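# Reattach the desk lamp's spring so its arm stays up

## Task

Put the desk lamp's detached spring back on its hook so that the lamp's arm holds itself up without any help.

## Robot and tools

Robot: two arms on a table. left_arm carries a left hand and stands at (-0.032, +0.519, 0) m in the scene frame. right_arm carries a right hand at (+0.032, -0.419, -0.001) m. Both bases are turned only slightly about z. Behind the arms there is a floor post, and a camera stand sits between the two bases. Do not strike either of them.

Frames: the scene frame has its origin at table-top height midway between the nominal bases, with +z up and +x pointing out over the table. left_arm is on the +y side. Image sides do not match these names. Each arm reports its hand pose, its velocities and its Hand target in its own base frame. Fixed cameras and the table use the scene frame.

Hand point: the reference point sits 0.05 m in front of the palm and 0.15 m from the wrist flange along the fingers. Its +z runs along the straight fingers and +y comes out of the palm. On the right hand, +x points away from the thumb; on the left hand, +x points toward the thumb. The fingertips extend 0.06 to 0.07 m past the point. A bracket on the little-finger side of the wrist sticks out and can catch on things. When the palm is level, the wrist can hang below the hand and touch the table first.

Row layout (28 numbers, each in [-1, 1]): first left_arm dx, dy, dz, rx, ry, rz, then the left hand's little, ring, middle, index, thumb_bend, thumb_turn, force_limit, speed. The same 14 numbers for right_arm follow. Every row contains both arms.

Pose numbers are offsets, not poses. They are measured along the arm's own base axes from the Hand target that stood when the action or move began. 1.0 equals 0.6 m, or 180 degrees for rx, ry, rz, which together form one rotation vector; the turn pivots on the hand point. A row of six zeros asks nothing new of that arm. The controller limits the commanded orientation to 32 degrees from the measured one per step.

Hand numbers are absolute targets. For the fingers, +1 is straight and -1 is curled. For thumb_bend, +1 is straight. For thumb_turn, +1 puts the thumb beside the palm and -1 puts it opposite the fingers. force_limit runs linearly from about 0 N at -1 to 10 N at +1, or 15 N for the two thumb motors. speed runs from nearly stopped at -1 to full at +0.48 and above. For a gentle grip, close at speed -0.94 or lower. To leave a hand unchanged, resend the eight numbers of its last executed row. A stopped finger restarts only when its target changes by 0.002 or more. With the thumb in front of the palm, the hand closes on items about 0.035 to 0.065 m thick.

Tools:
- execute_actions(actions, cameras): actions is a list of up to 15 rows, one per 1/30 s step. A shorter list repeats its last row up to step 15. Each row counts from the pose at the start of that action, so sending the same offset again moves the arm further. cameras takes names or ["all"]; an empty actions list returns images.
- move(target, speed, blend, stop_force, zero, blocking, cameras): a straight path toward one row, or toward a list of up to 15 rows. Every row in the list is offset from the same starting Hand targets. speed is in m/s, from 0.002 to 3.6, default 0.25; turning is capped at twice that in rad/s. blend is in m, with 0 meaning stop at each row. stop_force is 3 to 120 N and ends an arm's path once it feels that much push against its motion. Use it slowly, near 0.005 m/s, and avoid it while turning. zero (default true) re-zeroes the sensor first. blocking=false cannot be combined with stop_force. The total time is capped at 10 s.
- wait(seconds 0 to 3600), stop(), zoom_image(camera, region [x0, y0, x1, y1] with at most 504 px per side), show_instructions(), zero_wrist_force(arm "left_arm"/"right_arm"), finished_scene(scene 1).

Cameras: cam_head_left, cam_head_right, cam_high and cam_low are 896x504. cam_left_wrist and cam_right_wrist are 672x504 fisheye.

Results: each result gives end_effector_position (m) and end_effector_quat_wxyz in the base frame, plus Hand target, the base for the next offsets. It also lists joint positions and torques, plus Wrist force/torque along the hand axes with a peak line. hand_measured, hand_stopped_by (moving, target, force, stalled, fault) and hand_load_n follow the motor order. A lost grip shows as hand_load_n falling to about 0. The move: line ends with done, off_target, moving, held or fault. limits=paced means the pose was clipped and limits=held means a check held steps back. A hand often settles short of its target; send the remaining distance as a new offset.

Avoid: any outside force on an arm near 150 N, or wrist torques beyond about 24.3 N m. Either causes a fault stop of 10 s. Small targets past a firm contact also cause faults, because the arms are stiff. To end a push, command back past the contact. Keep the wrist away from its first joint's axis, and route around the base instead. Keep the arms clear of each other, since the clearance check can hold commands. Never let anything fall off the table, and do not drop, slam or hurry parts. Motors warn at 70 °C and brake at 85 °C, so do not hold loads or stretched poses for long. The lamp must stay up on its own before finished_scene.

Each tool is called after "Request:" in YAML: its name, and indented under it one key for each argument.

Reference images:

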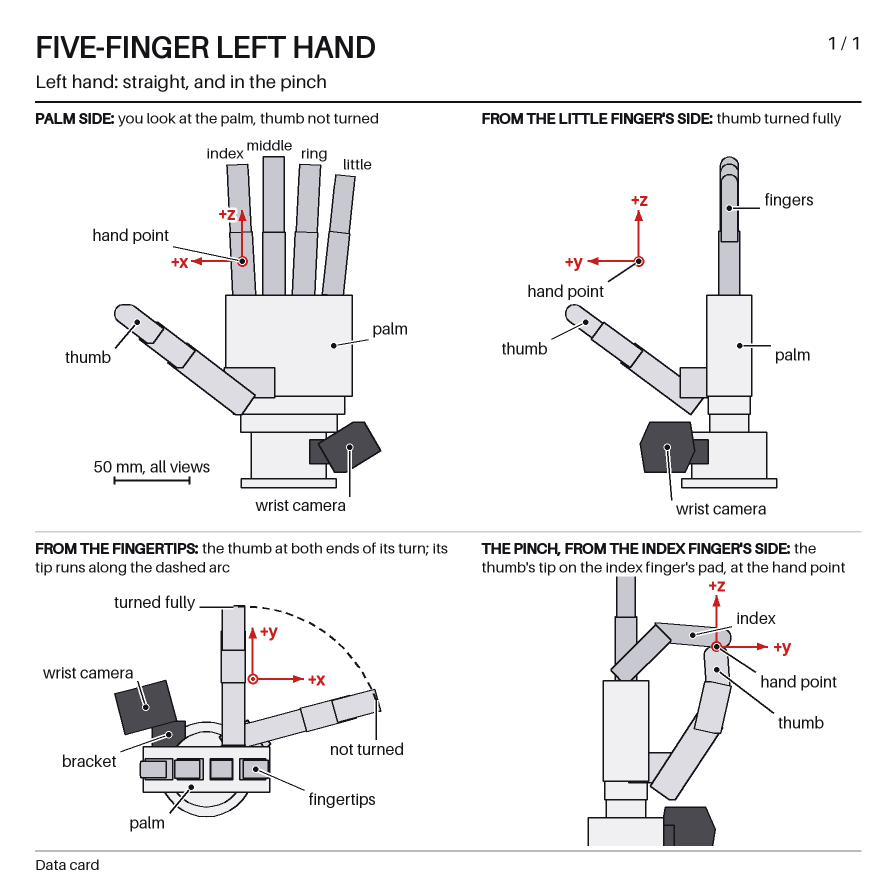

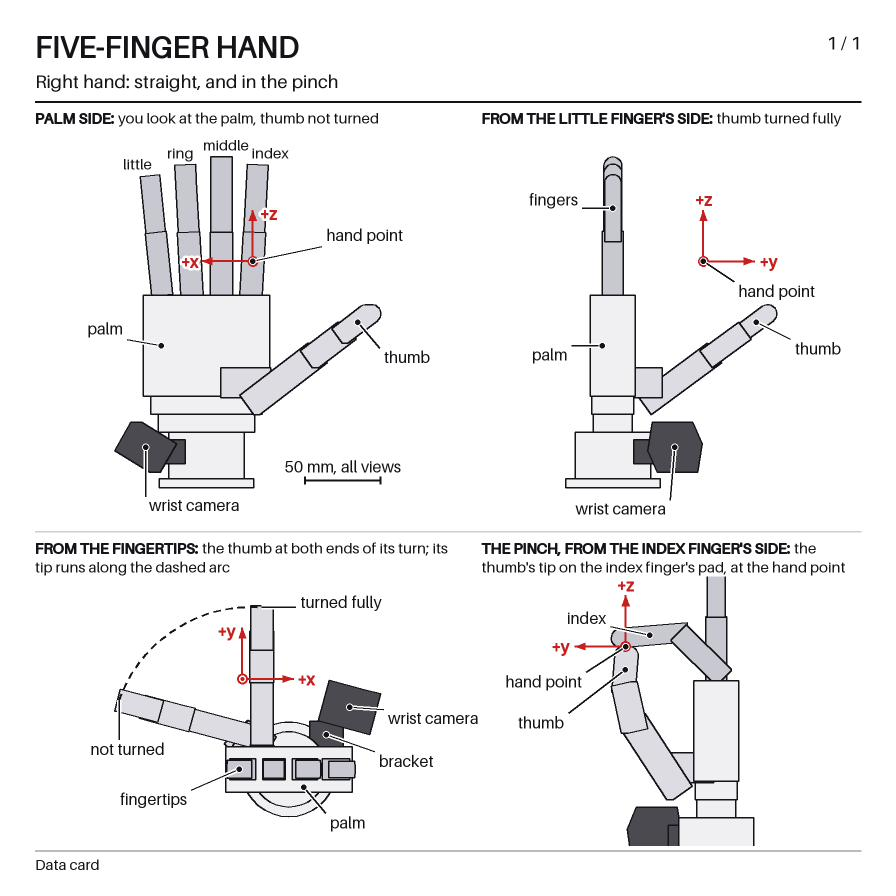

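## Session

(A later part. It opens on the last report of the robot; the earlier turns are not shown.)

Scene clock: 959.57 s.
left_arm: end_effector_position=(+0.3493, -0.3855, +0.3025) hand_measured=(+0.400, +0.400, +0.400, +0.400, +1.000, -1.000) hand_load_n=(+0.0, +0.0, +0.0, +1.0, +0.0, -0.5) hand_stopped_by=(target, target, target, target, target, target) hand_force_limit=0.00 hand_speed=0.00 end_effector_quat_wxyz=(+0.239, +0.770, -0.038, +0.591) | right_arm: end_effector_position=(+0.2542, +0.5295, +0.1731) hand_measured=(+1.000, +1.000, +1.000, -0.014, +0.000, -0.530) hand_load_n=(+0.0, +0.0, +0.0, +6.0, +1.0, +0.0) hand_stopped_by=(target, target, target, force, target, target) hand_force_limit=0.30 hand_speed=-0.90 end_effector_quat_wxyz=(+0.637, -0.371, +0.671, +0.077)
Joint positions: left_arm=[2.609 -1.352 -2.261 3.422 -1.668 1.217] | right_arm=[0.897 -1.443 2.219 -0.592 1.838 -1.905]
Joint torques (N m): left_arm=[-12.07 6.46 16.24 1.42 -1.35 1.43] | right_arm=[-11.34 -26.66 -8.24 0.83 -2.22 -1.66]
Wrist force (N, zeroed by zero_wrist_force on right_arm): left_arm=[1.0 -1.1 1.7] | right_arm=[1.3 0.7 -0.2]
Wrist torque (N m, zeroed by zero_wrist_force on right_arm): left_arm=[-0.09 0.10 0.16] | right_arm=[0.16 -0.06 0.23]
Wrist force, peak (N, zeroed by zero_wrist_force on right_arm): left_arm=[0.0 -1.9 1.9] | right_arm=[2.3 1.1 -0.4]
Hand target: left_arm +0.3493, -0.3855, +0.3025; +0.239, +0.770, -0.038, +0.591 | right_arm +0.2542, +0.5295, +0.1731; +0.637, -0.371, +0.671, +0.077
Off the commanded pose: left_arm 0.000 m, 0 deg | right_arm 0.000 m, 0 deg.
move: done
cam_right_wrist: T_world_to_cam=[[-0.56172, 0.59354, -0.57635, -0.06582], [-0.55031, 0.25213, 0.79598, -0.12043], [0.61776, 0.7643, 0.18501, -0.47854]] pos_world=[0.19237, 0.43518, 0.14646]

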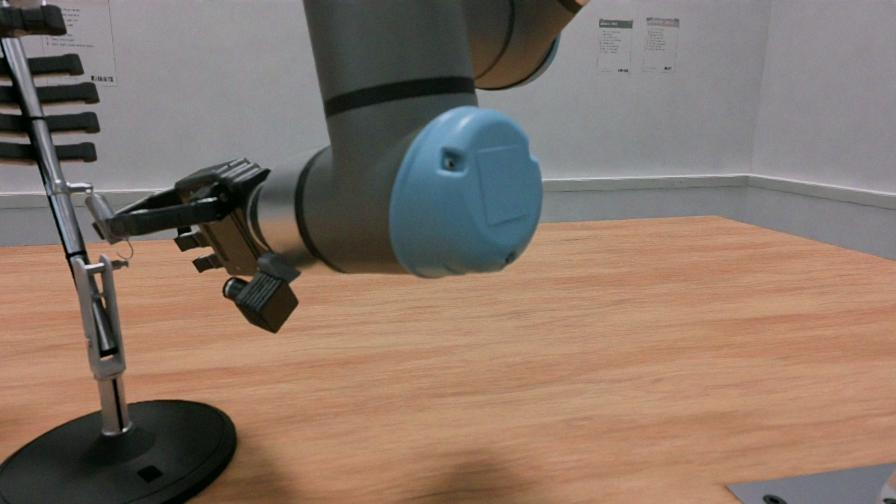

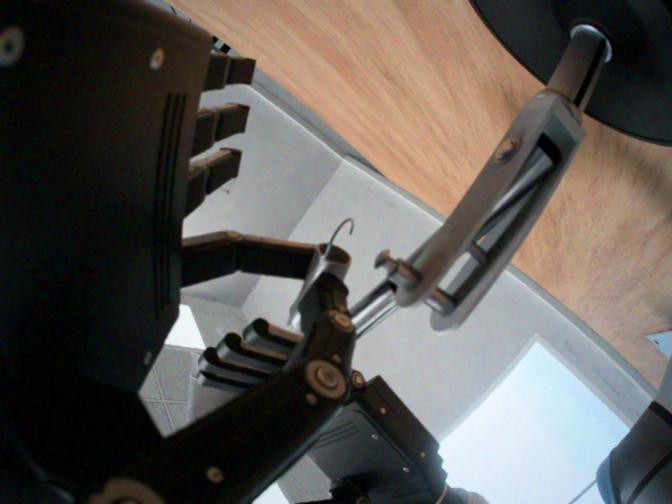

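Request:
move:
  target: [0,0,0,0,0,0,0.4,0.4,0.4,0.4,1,-1,0,0,-0.004,-0.0078,-0.004,-0.0221,0.0079,0.0111,1,1,1,-0.1,0,-0.53,0.3,-0.9]
  speed: 0.03
  cameras: ["cam_low","cam_right_wrist"]

Request:
zoom_image:
  camera: "cam_right_wrist"
  region: [290, 190, 410, 310]

Request:
zoom_image:
  camera: "cam_low"
  region: [70, 180, 170, 280]

Scene clock: 991.03 s.
left_arm: end_effector_position=(+0.3493, -0.3855, +0.3025) hand_measured=(+0.400, +0.400, +0.400, +0.400, +1.000, -1.000) hand_load_n=(+0.0, +0.0, +0.5, +1.0, -0.5, -0.5) hand_stopped_by=(target, target, target, target, target, target) hand_force_limit=0.00 hand_speed=0.00 end_effector_quat_wxyz=(+0.239, +0.770, -0.038, +0.591) | right_arm: end_effector_position=(+0.2518, +0.5248, +0.1707) hand_measured=(+1.000, +1.000, +1.000, -0.016, +0.000, -0.530) hand_load_n=(+0.0, +0.0, +0.0, +0.0, +0.0, +0.0) hand_stopped_by=(target, target, target, force, target, target) hand_force_limit=0.30 hand_speed=-0.90 end_effector_quat_wxyz=(+0.614, -0.403, +0.675, +0.070)
Joint positions: left_arm=[2.609 -1.352 -2.261 3.422 -1.668 1.217] | right_arm=[0.869 -1.47 2.201 -0.488 1.782 -1.944]
Joint torques (N m): left_arm=[-12.22 5.8 16.77 1.64 -1.45 1.22] | right_arm=[-12.36 -25.23 -23.14 1.04 -2.26 -1.74]
Wrist force (N, zeroed by zero_wrist_force on right_arm): left_arm=[1.4 -1.5 1.5] | right_arm=[1.4 1.3 -0.8]
Wrist torque (N m, zeroed by zero_wrist_force on right_arm): left_arm=[-0.11 0.07 0.18] | right_arm=[0.24 -0.03 0.21]
Wrist force, peak (N, zeroed by zero_wrist_force on right_arm): left_arm=[0.6 -2.1 2.1] | right_arm=[-2.2 0.0 1.1]
Hand target: left_arm +0.3493, -0.3855, +0.3025; +0.239, +0.770, -0.038, +0.591 | right_arm +0.2518, +0.5248, +0.1707; +0.614, -0.403, +0.675, +0.070
Off the commanded pose: left_arm 0.000 m, 0 deg | right_arm 0.000 m, 0 deg.
move: done
cam_right_wrist: T_world_to_cam=[[-0.59591, 0.53234, -0.60126, -0.02089], [-0.54029, 0.28814, 0.7906, -0.13924], [0.59412, 0.79598, 0.11592, -0.47193]] pos_world=[0.19271, 0.42689, 0.15223]

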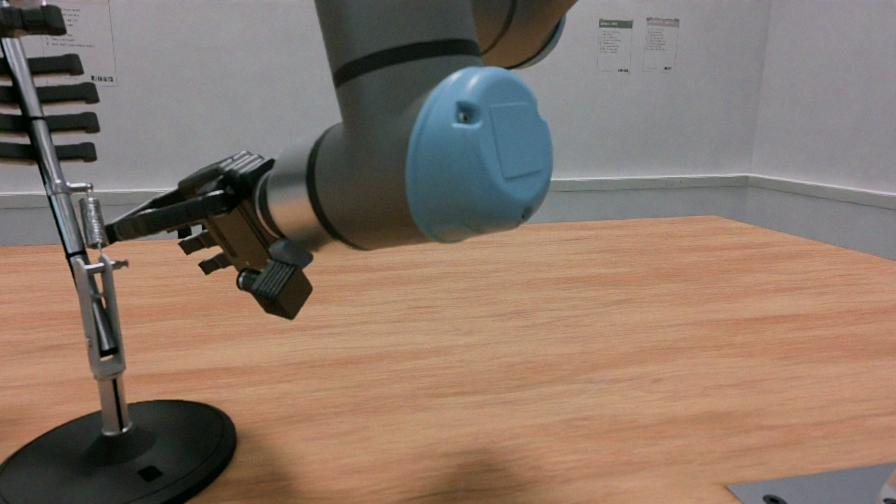

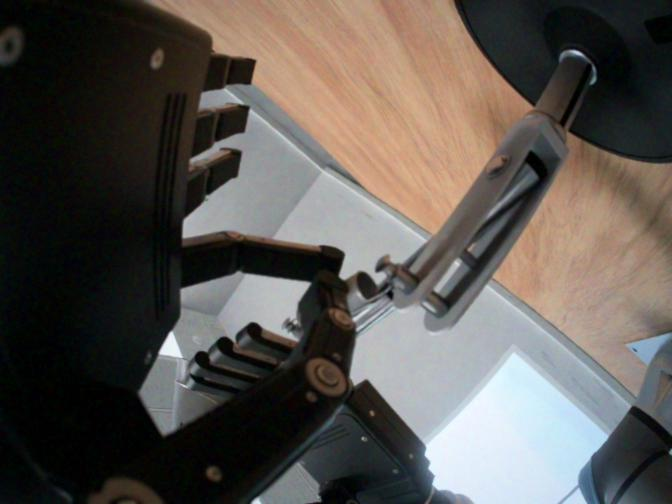

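Scaled by 4.200 from the camera's image (finer frame: 960x720).

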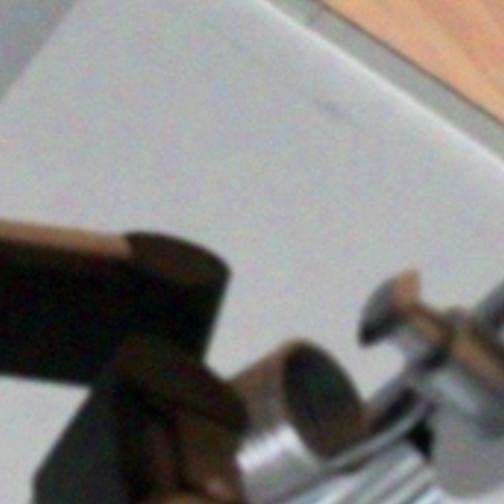

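Scaled by 5.040.

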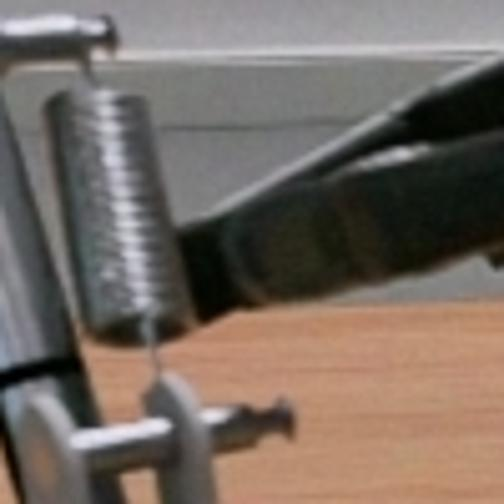

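Request:
move:
  target:
    - [0,0,0,0,0,0,0.4,0.4,0.4,0.4,1,-1,0,0,0.0262,-0.0324,0,0,0,0,1,1,0.15,0.15,0,-0.53,0.3,-0.5]
    - [0,0,0,0,0,0,0.4,0.4,0.4,0.4,1,-1,0,0,0.032,-0.0015,0.018,0.1461,0.0509,0.1017,1,1,0.15,0.15,0,-1,0.3,-0.5]
  speed: 0.05
  cameras: ["cam_low","cam_right_wrist","cam_head_left"]

Request:
zoom_image:
  camera: "cam_right_wrist"
  region: [260, 180, 460, 380]

Request:
zoom_image:
  camera: "cam_low"
  region: [70, 170, 170, 280]

Scene clock: 1064.53 s.
left_arm: end_effector_position=(+0.3493, -0.3855, +0.3025) hand_measured=(+0.400, +0.400, +0.400, +0.400, +1.000, -1.000) hand_load_n=(+0.0, +0.0, +0.5, +1.0, +0.0, -0.5) hand_stopped_by=(target, target, target, target, target, target) hand_force_limit=0.00 hand_speed=0.00 end_effector_quat_wxyz=(+0.239, +0.770, -0.038, +0.591) | right_arm: end_effector_position=(+0.2710, +0.5239, +0.1815) hand_measured=(+1.000, +1.000, +0.150, +0.150, +0.000, -1.000) hand_load_n=(+0.0, +0.0, +0.0, +0.0, +0.0, +0.0) hand_stopped_by=(target, target, target, target, target, target) hand_force_limit=0.30 hand_speed=-0.50 end_effector_quat_wxyz=(+0.615, -0.348, +0.616, +0.348)
Joint positions: left_arm=[2.609 -1.352 -2.261 3.422 -1.668 1.217] | right_arm=[0.559 -1.347 2.33 -0.982 1.101 -1.571]
Joint torques (N m): left_arm=[-11.84 7.57 17.66 1.72 -1.22 1.14] | right_arm=[-12.1 -14.68 -6.47 -3.63 -2.23 1.83]
Wrist force (N, zeroed by zero_wrist_force on right_arm): left_arm=[0.7 -2.0 2.0] | right_arm=[1.2 0.5 -1.0]
Wrist torque (N m, zeroed by zero_wrist_force on right_arm): left_arm=[-0.17 0.08 0.19] | right_arm=[0.01 -0.06 0.00]
Wrist force, peak (N, zeroed by zero_wrist_force on right_arm): left_arm=[0.4 -2.3 2.1] | right_arm=[1.6 1.6 -0.8]
Hand target: left_arm +0.3493, -0.3855, +0.3025; +0.239, +0.770, -0.038, +0.591 | right_arm +0.2710, +0.5239, +0.1815; +0.615, -0.348, +0.616, +0.348
Off the commanded pose: left_arm 0.000 m, 0 deg | right_arm 0.000 m, 0 deg.
move: done
cam_right_wrist: T_world_to_cam=[[-0.83435, 0.49586, -0.24078, 0.01594], [-0.40767, -0.26105, 0.87502, 0.09927], [0.37103, 0.82824, 0.41995, -0.49548]] pos_world=[0.2376, 0.42838, 0.12505]
Images, in order (width x height): cam_head_left 896x504, cam_low 896x504, cam_right_wrist 672x504.

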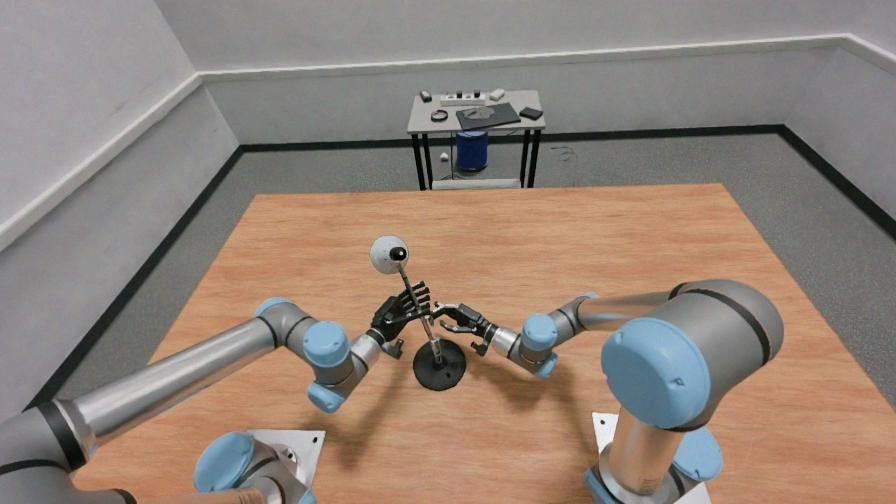

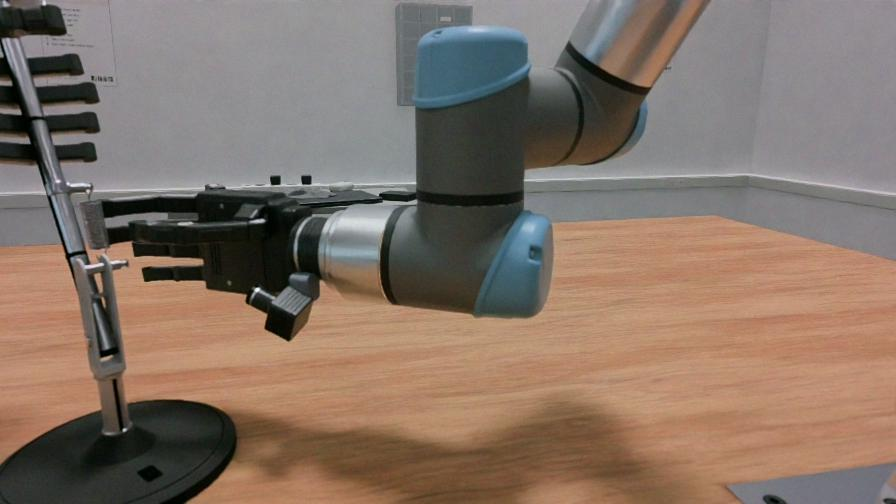

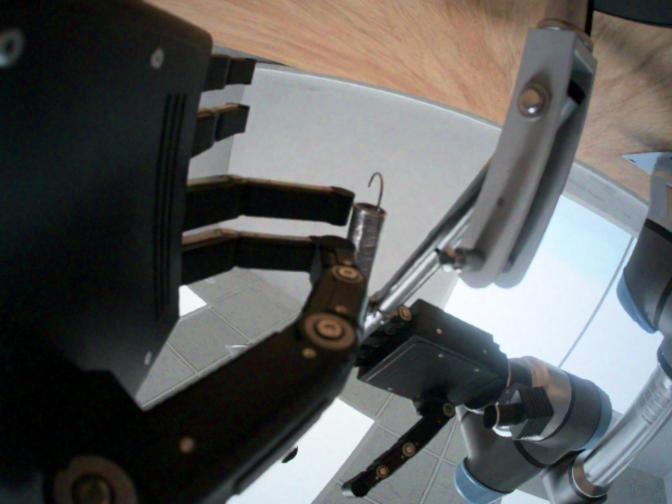

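Scaled by 2.520 from the camera's image (finer frame: 960x720).

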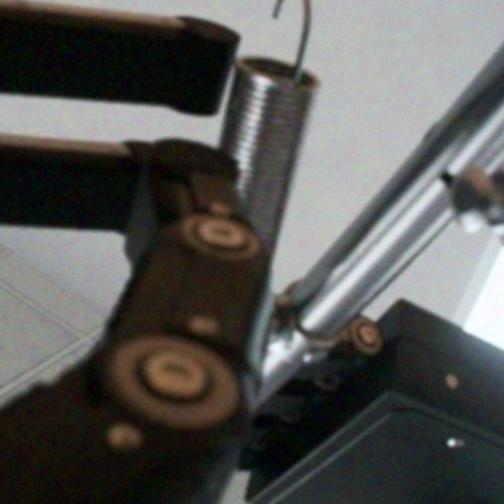

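Scaled by 4.582.

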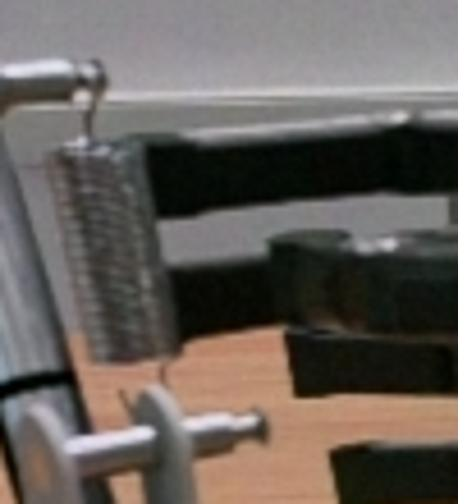

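Request:
move:
  target:
    - [0,0,0,0,0,0,0.4,0.4,0.4,0.4,1,-1,0,0,0.0065,0.0052,0,0,0,0,1,1,0.25,0.25,0,-1,0.3,-0.5]
    - [0,0,0,0,0,0,0.4,0.4,0.4,0.4,1,-1,0,0,-0.006,0.0207,0,0,0,0,1,1,0.25,0.25,0,-1,0.3,-0.5]
  speed: 0.03
  stop_force: 4
  cameras: ["cam_low","cam_right_wrist","cam_head_left"]

Request:
zoom_image:
  camera: "cam_right_wrist"
  region: [260, 180, 460, 380]

Request:
zoom_image:
  camera: "cam_low"
  region: [70, 170, 170, 280]

Request:
zoom_image:
  camera: "cam_head_left"
  region: [405, 295, 475, 365]

Scene clock: 1120.23 s.
left_arm: end_effector_position=(+0.3493, -0.3855, +0.3025) hand_measured=(+0.400, +0.400, +0.400, +0.400, +1.000, -1.000) hand_load_n=(+0.0, +0.0, +0.0, +1.0, +0.0, -0.5) hand_stopped_by=(target, target, target, target, target, target) hand_force_limit=0.00 hand_speed=0.00 end_effector_quat_wxyz=(+0.239, +0.770, -0.038, +0.591) | right_arm: end_effector_position=(+0.2674, +0.5363, +0.1815) hand_measured=(+1.000, +1.000, +0.250, +0.250, +0.000, -1.000) hand_load_n=(+0.0, +0.0, +0.0, +0.0, +0.0, +0.0) hand_stopped_by=(target, target, target, target, target, target) hand_force_limit=0.30 hand_speed=-0.50 end_effector_quat_wxyz=(+0.615, -0.348, +0.616, +0.348)
Joint positions: left_arm=[2.609 -1.352 -2.261 3.422 -1.668 1.217] | right_arm=[0.598 -1.331 2.306 -0.975 1.14 -1.571]
Joint torques (N m): left_arm=[-11.65 7.45 18.61 2.18 -1.7 0.75] | right_arm=[10.85 -15.83 -20.17 0.5 2.56 2.04]
Wrist force (N, zeroed by zero_wrist_force on right_arm): left_arm=[1.3 -1.5 1.9] | right_arm=[1.1 0.7 -0.8]
Wrist torque (N m, zeroed by zero_wrist_force on right_arm): left_arm=[-0.13 0.09 0.18] | right_arm=[0.03 -0.07 0.00]
Wrist force, peak (N, zeroed by zero_wrist_force on right_arm): left_arm=[0.3 -2.1 2.4] | right_arm=[1.5 0.9 -1.2]
Hand target: left_arm +0.3493, -0.3855, +0.3025; +0.239, +0.770, -0.038, +0.591 | right_arm +0.2674, +0.5363, +0.1815; +0.615, -0.348, +0.616, +0.348
Off the commanded pose: left_arm 0.000 m, 0 deg | right_arm 0.000 m, 0 deg.
move: done
cam_right_wrist: T_world_to_cam=[[-0.83435, 0.49586, -0.24078, 0.00673], [-0.40767, -0.26105, 0.87502, 0.10106], [0.37103, 0.82824, 0.41995, -0.5045]] pos_world=[0.234, 0.44088, 0.12505]
Images, in order (width x height): cam_head_left 896x504, cam_low 896x504, cam_right_wrist 672x504.

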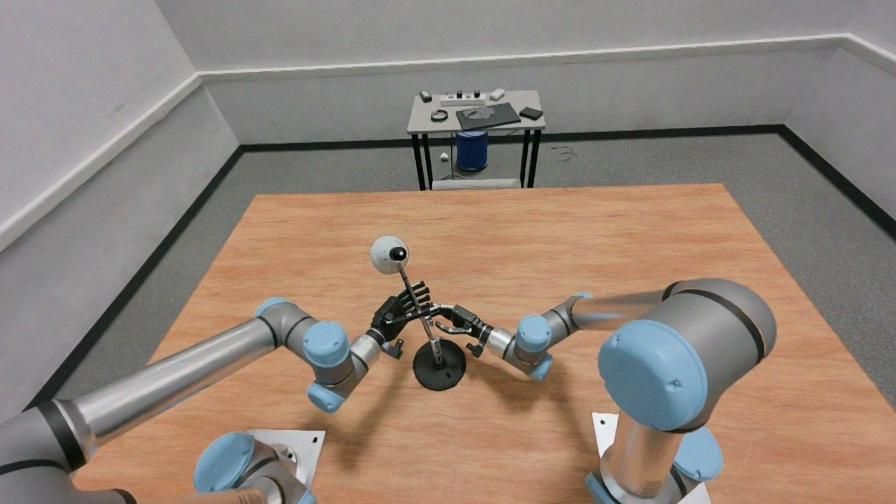

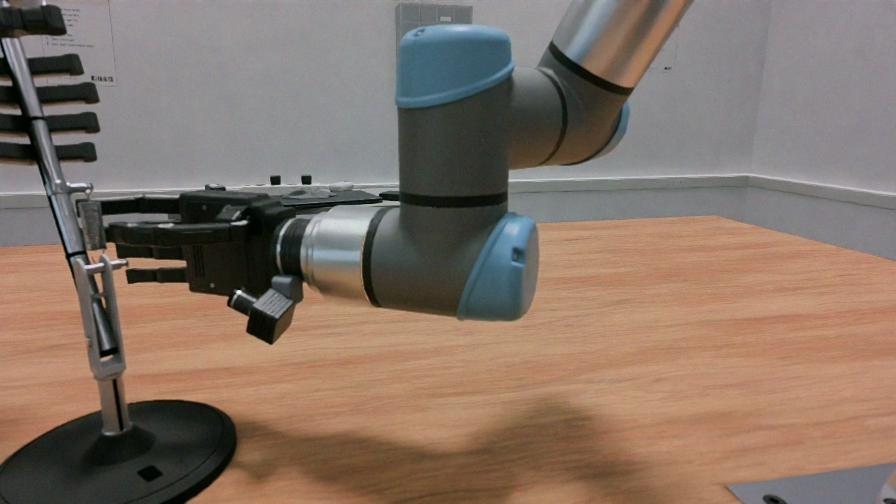

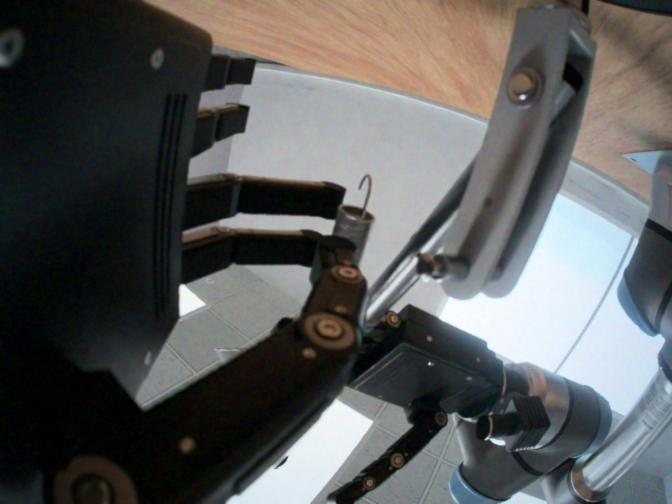

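Scaled by 2.520 from the camera's image (finer frame: 960x720).

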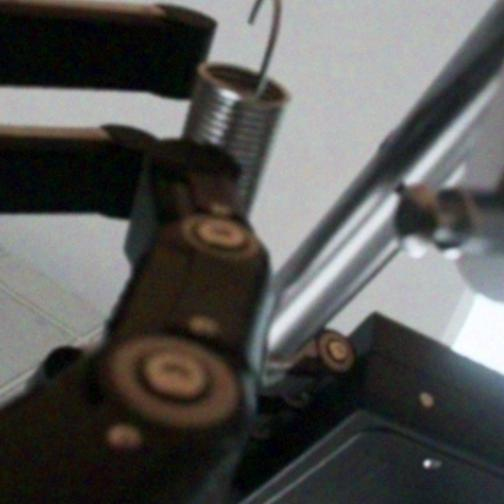

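Scaled by 4.582.

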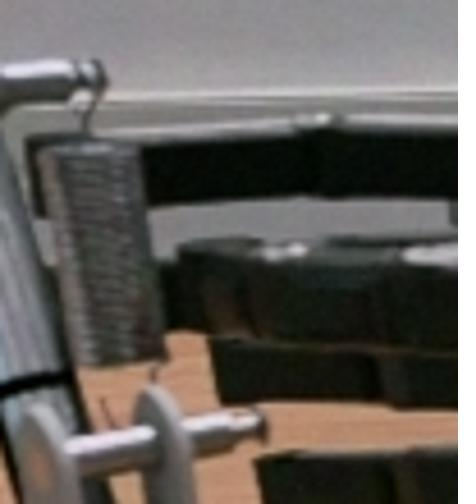

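Scaled by 7.200.

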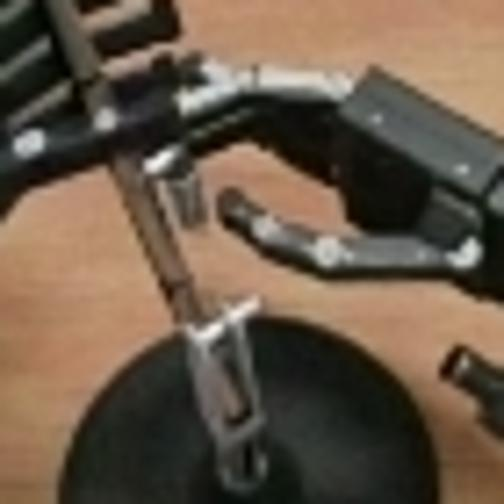

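Request:
move:
  target: [0,0,0,0,0,0,0.4,0.4,0.4,0.4,1,-1,0,0,-0.0054,0.0025,0,0,0,-0.1111,1,1,0.25,0.25,0,-1,0.3,-0.5]
  speed: 0.03
  stop_force: 5
  cameras: ["cam_low","cam_right_wrist","cam_head_left"]

Request:
zoom_image:
  camera: "cam_right_wrist"
  region: [260, 180, 460, 380]

Request:
zoom_image:
  camera: "cam_low"
  region: [70, 170, 170, 280]

Request:
zoom_image:
  camera: "cam_head_left"
  region: [405, 295, 475, 365]

Scene clock: 1144.47 s.
left_arm: end_effector_position=(+0.3493, -0.3855, +0.3025) hand_measured=(+0.400, +0.400, +0.400, +0.400, +1.000, -1.000) hand_load_n=(+0.0, +0.0, +0.0, +1.0, +0.0, +0.0) hand_stopped_by=(target, target, target, target, target, target) hand_force_limit=0.00 hand_speed=0.00 end_effector_quat_wxyz=(+0.239, +0.770, -0.038, +0.591) | right_arm: end_effector_position=(+0.2642, +0.5378, +0.1815) hand_measured=(+1.000, +1.000, +0.250, +0.250, +0.000, -1.000) hand_load_n=(+0.0, +0.0, +0.0, +0.0, +0.0, +0.0) hand_stopped_by=(target, target, target, target, target, target) hand_force_limit=0.30 hand_speed=-0.50 end_effector_quat_wxyz=(+0.666, -0.236, +0.667, +0.236)
Joint positions: left_arm=[2.609 -1.352 -2.261 3.422 -1.668 1.217] | right_arm=[0.869 -1.325 2.298 -0.972 1.759 -1.571]
Joint torques (N m): left_arm=[-12.05 7.26 18.27 2.38 -1.67 0.79] | right_arm=[11.1 -15.64 -19.41 0.18 2.68 2.12]
Wrist force (N, zeroed by zero_wrist_force on right_arm): left_arm=[0.8 -1.8 2.1] | right_arm=[1.2 0.5 -1.0]
Wrist torque (N m, zeroed by zero_wrist_force on right_arm): left_arm=[-0.16 0.10 0.17] | right_arm=[0.01 -0.06 0.01]
Wrist force, peak (N, zeroed by zero_wrist_force on right_arm): left_arm=[0.6 -2.4 2.1] | right_arm=[1.7 0.7 -1.0]
Hand target: left_arm +0.3493, -0.3855, +0.3025; +0.239, +0.770, -0.038, +0.591 | right_arm +0.2642, +0.5378, +0.1815; +0.666, -0.236, +0.667, +0.236
Off the commanded pose: left_arm 0.000 m, 0 deg | right_arm 0.000 m, 0 deg.
move: done
cam_right_wrist: T_world_to_cam=[[-0.61447, 0.7513, -0.24078, -0.19217], [-0.47233, -0.10587, 0.87504, 0.03376], [0.63193, 0.65141, 0.41992, -0.47835]] pos_world=[0.20014, 0.45955, 0.12505]
Images, in order (width x height): cam_head_left 896x504, cam_low 896x504, cam_right_wrist 672x504.

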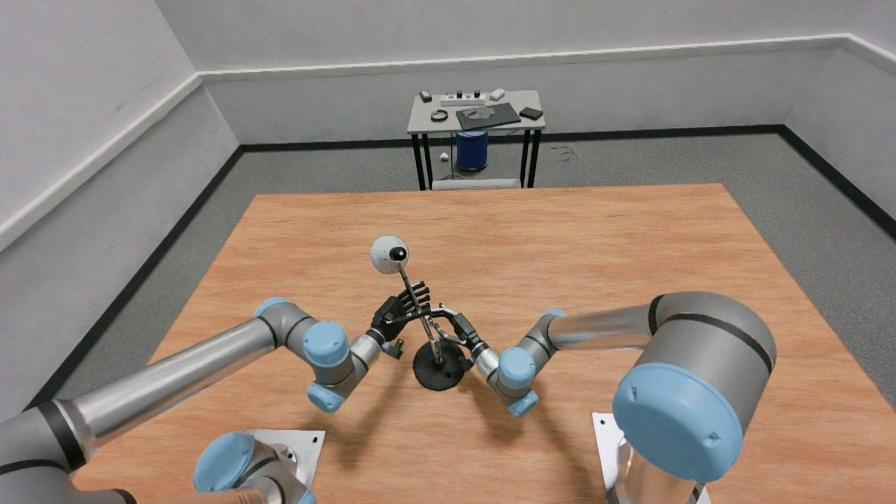

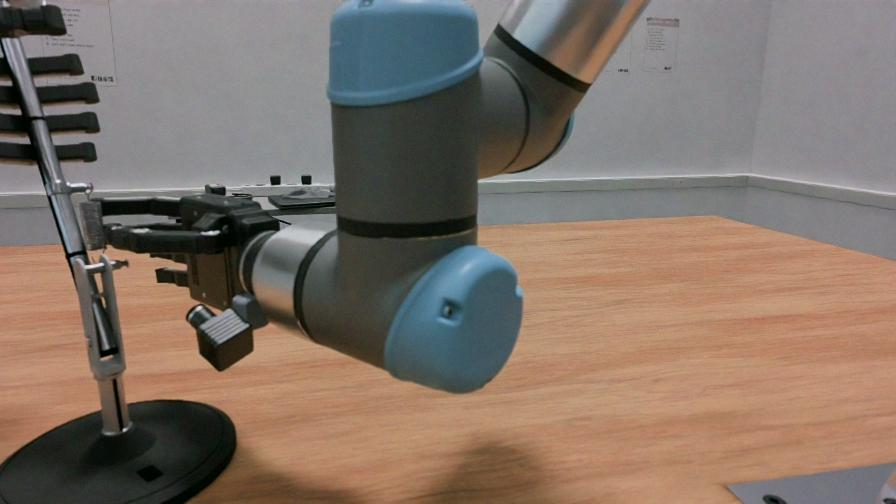

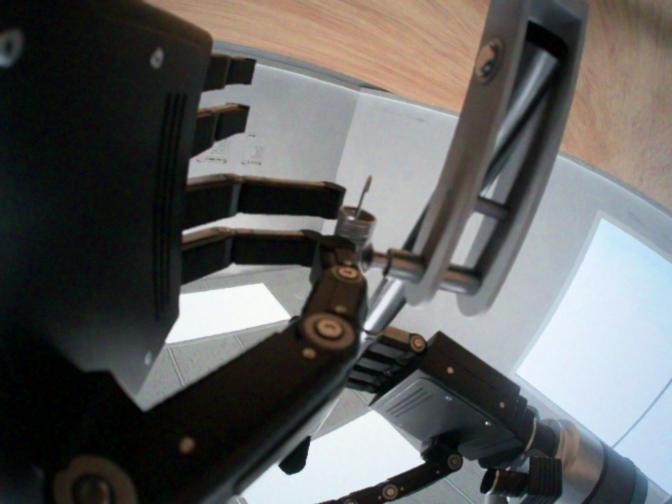

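Scaled by 2.520 from the camera's image (finer frame: 960x720).

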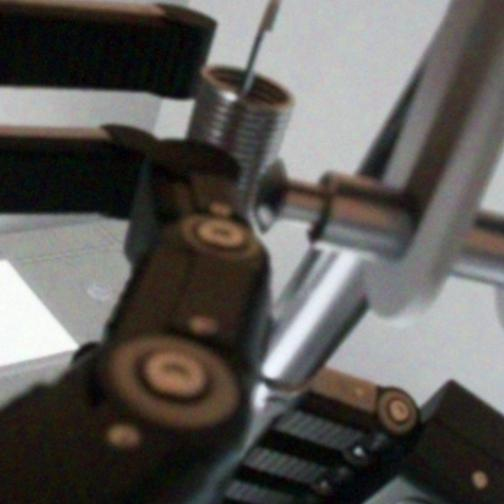

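Scaled by 4.582.

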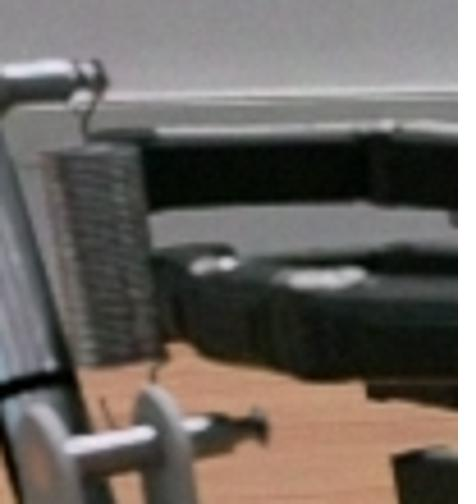

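Scaled by 7.200.

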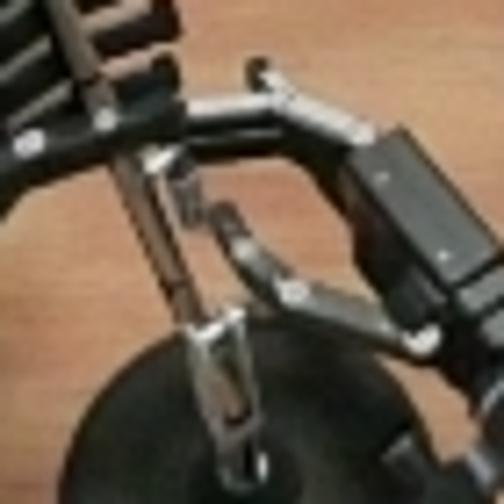

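Request:
move:
  target: [0,0,0,0,0,0,0.4,0.4,0.4,0.4,1,-1,0,0,-0.0078,0.0096,0,0,0,0,1,1,0.2,0.2,0,-1,0.3,-0.5]
  speed: 0.02
  cameras: ["cam_low","cam_right_wrist","cam_head_left"]

Request:
zoom_image:
  camera: "cam_right_wrist"
  region: [260, 180, 460, 380]

Request:
zoom_image:
  camera: "cam_low"
  region: [70, 170, 170, 280]

Request:
zoom_image:
  camera: "cam_head_left"
  region: [405, 295, 475, 365]

Scene clock: 1153.83 s.
left_arm: end_effector_position=(+0.3493, -0.3855, +0.3025) hand_measured=(+0.400, +0.400, +0.400, +0.400, +1.000, -1.000) hand_load_n=(+0.0, +0.0, +0.0, +1.0, +0.0, +0.0) hand_stopped_by=(target, target, target, target, target, target) hand_force_limit=0.00 hand_speed=0.00 end_effector_quat_wxyz=(+0.239, +0.770, -0.038, +0.591) | right_arm: end_effector_position=(+0.2595, +0.5435, +0.1815) hand_measured=(+1.000, +1.000, +0.200, +0.200, +0.000, -1.000) hand_load_n=(+0.0, +0.0, +0.0, +0.0, +0.0, +0.0) hand_stopped_by=(target, target, target, target, target, target) hand_force_limit=0.30 hand_speed=-0.50 end_effector_quat_wxyz=(+0.666, -0.236, +0.667, +0.236)
Joint positions: left_arm=[2.609 -1.352 -2.261 3.422 -1.668 1.217] | right_arm=[0.891 -1.317 2.286 -0.969 1.781 -1.571]
Joint torques (N m): left_arm=[-12.12 7.23 19.41 2.19 -1.79 0.93] | right_arm=[12.98 -15.68 -18.95 0.38 2.42 1.94]
Wrist force (N, zeroed by zero_wrist_force on right_arm): left_arm=[1.3 -1.5 1.9] | right_arm=[1.4 0.8 -0.9]
Wrist torque (N m, zeroed by zero_wrist_force on right_arm): left_arm=[-0.11 0.07 0.18] | right_arm=[0.05 -0.09 0.03]
Wrist force, peak (N, zeroed by zero_wrist_force on right_arm): left_arm=[0.5 -2.2 2.4] | right_arm=[1.5 1.0 -1.1]
Hand target: left_arm +0.3493, -0.3855, +0.3025; +0.239, +0.770, -0.038, +0.591 | right_arm +0.2595, +0.5436, +0.1815; +0.666, -0.236, +0.667, +0.236
Off the commanded pose: left_arm 0.000 m, 0 deg | right_arm 0.000 m, 0 deg.
move: done
cam_right_wrist: T_world_to_cam=[[-0.61451, 0.75126, -0.2408, -0.19925], [-0.47236, -0.1059, 0.87502, 0.03221], [0.63187, 0.65145, 0.41995, -0.47916]] pos_world=[0.19554, 0.46525, 0.12505]
Images, in order (width x height): cam_head_left 896x504, cam_low 896x504, cam_right_wrist 672x504.

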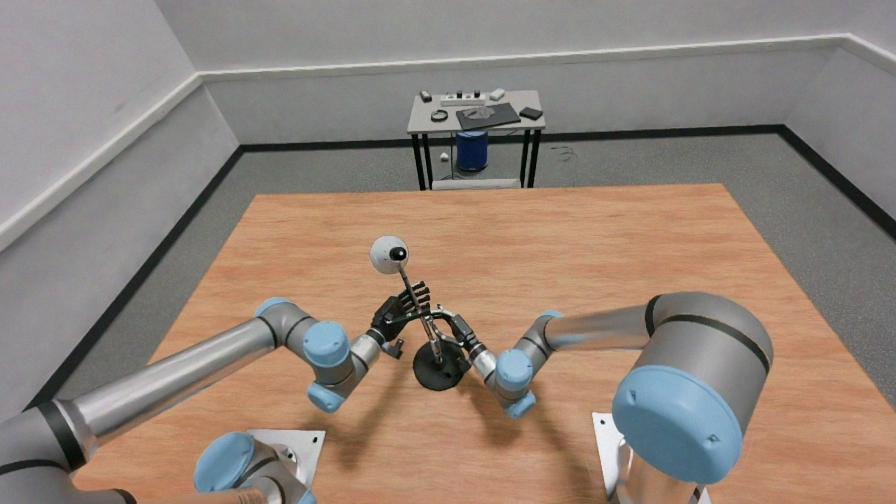

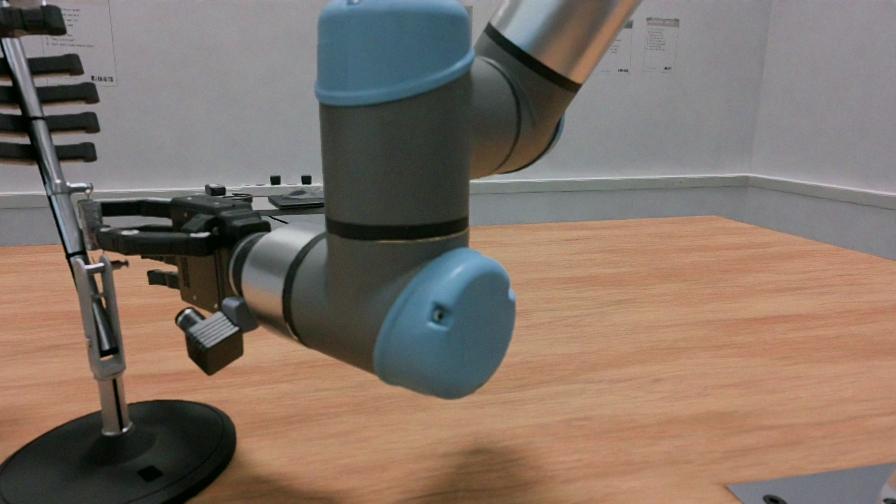

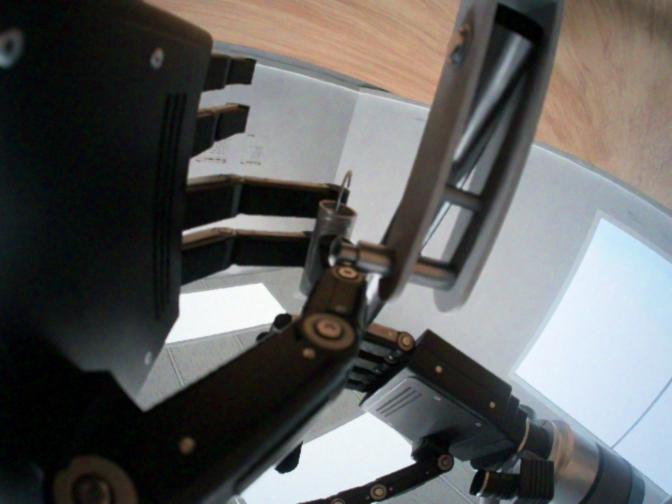

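Scaled by 2.520 from the camera's image (finer frame: 960x720).

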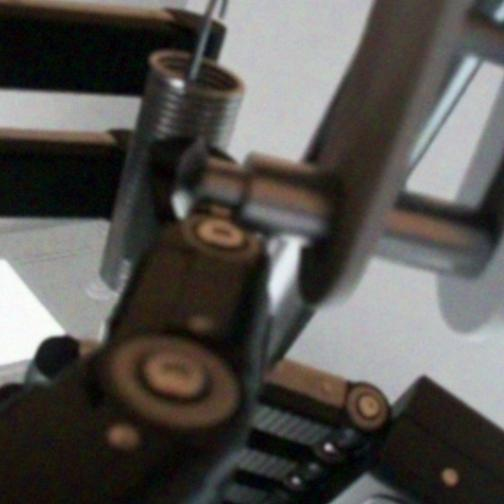

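Scaled by 4.582.

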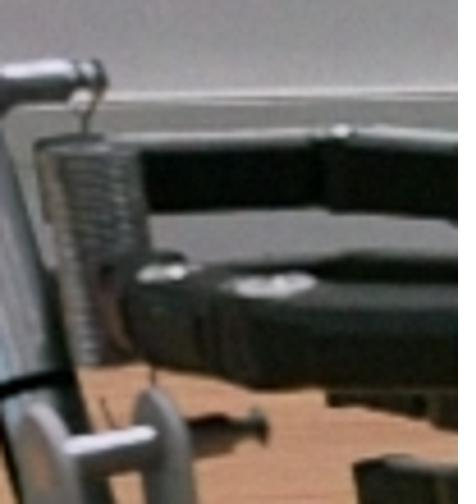

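Scaled by 7.200.

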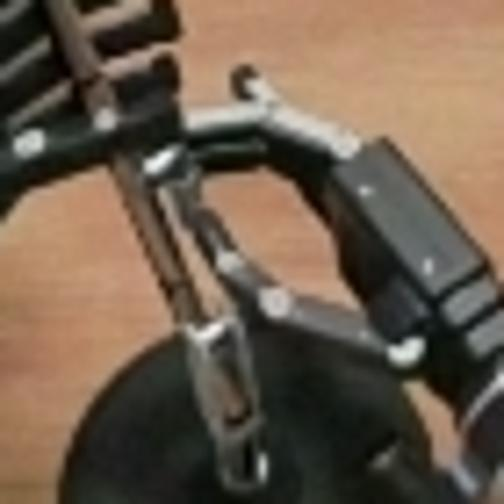

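Request:
execute_actions:
  actions:
    - [[0,0,0,0,0,0,0.4,0.4,0.4,0.4,1,-1,0,0,0,0,0,0,0,0,1,1,-0.1,-0.1,0,-1,0,-0.85]]
  cameras: ["cam_low","cam_right_wrist"]

Request:
zoom_image:
  camera: "cam_right_wrist"
  region: [260, 180, 460, 380]

Request:
zoom_image:
  camera: "cam_low"
  region: [70, 170, 170, 280]

Scene clock: 1165.87 s.
left_arm: end_effector_position=(+0.3493, -0.3855, +0.3025) hand_measured=(+0.400, +0.400, +0.400, +0.400, +1.000, -1.000) hand_load_n=(+0.0, +0.0, +0.0, +0.0, +0.0, -0.5) hand_stopped_by=(target, target, target, target, target, target) hand_force_limit=0.00 hand_speed=0.00 end_effector_quat_wxyz=(+0.239, +0.770, -0.038, +0.591) | right_arm: end_effector_position=(+0.2595, +0.5436, +0.1815) hand_measured=(+1.000, +1.000, -0.034, -0.034, +0.000, -1.000) hand_load_n=(+0.0, +0.0, +5.0, +5.5, +2.0, +0.0) hand_stopped_by=(target, target, force, force, target, target) hand_force_limit=0.00 hand_speed=-0.85 end_effector_quat_wxyz=(+0.666, -0.236, +0.667, +0.236)
Joint positions: left_arm=[2.609 -1.352 -2.261 3.422 -1.668 1.217] | right_arm=[0.891 -1.317 2.286 -0.969 1.782 -1.571]
Joint torques (N m): left_arm=[-10.7 9.06 20.36 2.32 -1.78 0.92] | right_arm=[11.15 -16.84 -18.19 0.12 1.96 2]
Wrist force (N, zeroed by zero_wrist_force on right_arm): left_arm=[1.7 -0.4 1.1] | right_arm=[1.7 -0.9 1.3]
Wrist torque (N m, zeroed by zero_wrist_force on right_arm): left_arm=[-0.01 0.03 0.21] | right_arm=[-0.12 -0.11 0.02]
Wrist force, peak (N, zeroed by zero_wrist_force on right_arm): left_arm=[0.4 -2.2 2.1] | right_arm=[2.6 -0.5 1.6]
Hand target: left_arm +0.3493, -0.3855, +0.3025; +0.239, +0.770, -0.038, +0.591 | right_arm +0.2595, +0.5436, +0.1815; +0.666, -0.236, +0.667, +0.236
Off the commanded pose: left_arm 0.000 m, 0 deg | right_arm 0.000 m, 0 deg.
cam_right_wrist: T_world_to_cam=[[-0.61447, 0.7513, -0.24078, -0.19934], [-0.47233, -0.10587, 0.87504, 0.03214], [0.63193, 0.65141, 0.41992, -0.47909]] pos_world=[0.19544, 0.46525, 0.12505]

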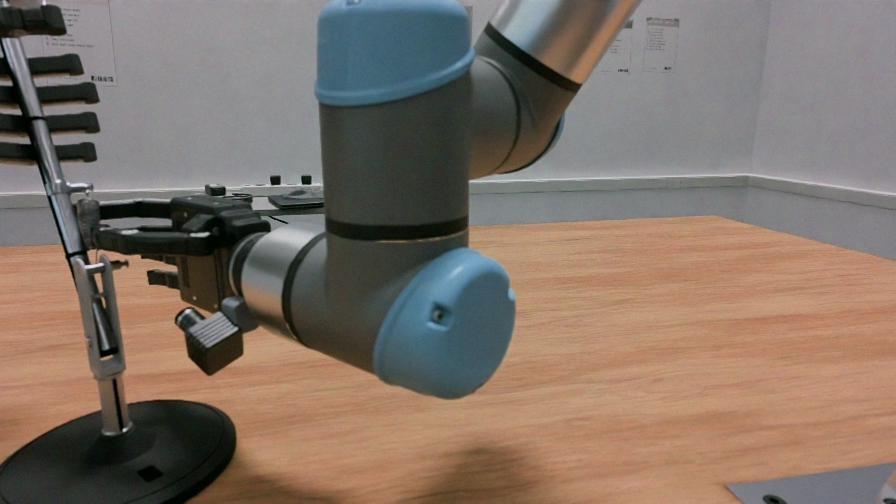

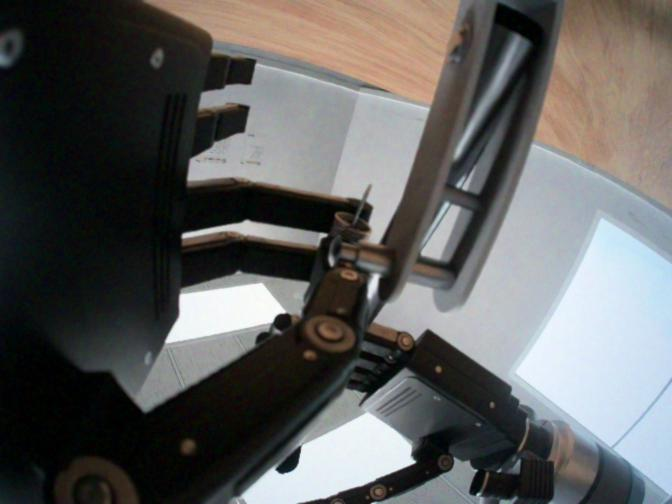

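Scaled by 2.520 from the camera's image (finer frame: 960x720).

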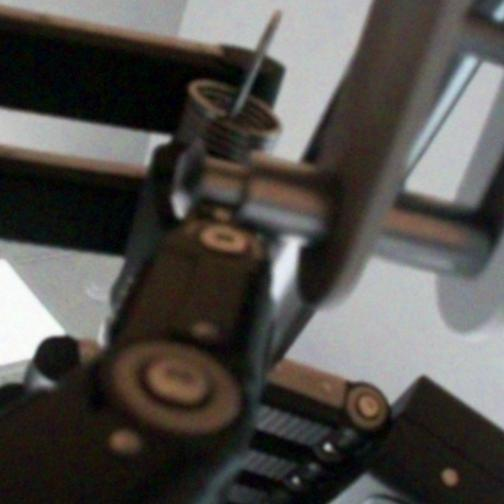

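Scaled by 4.582.

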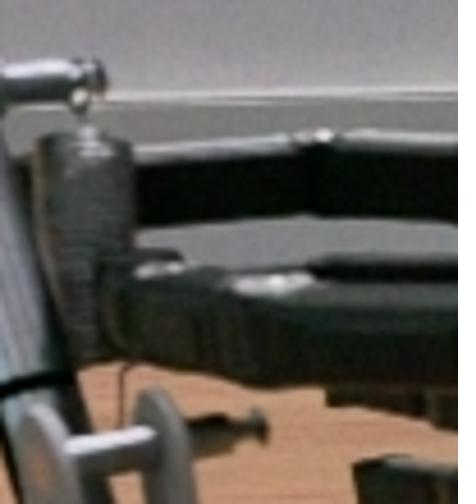

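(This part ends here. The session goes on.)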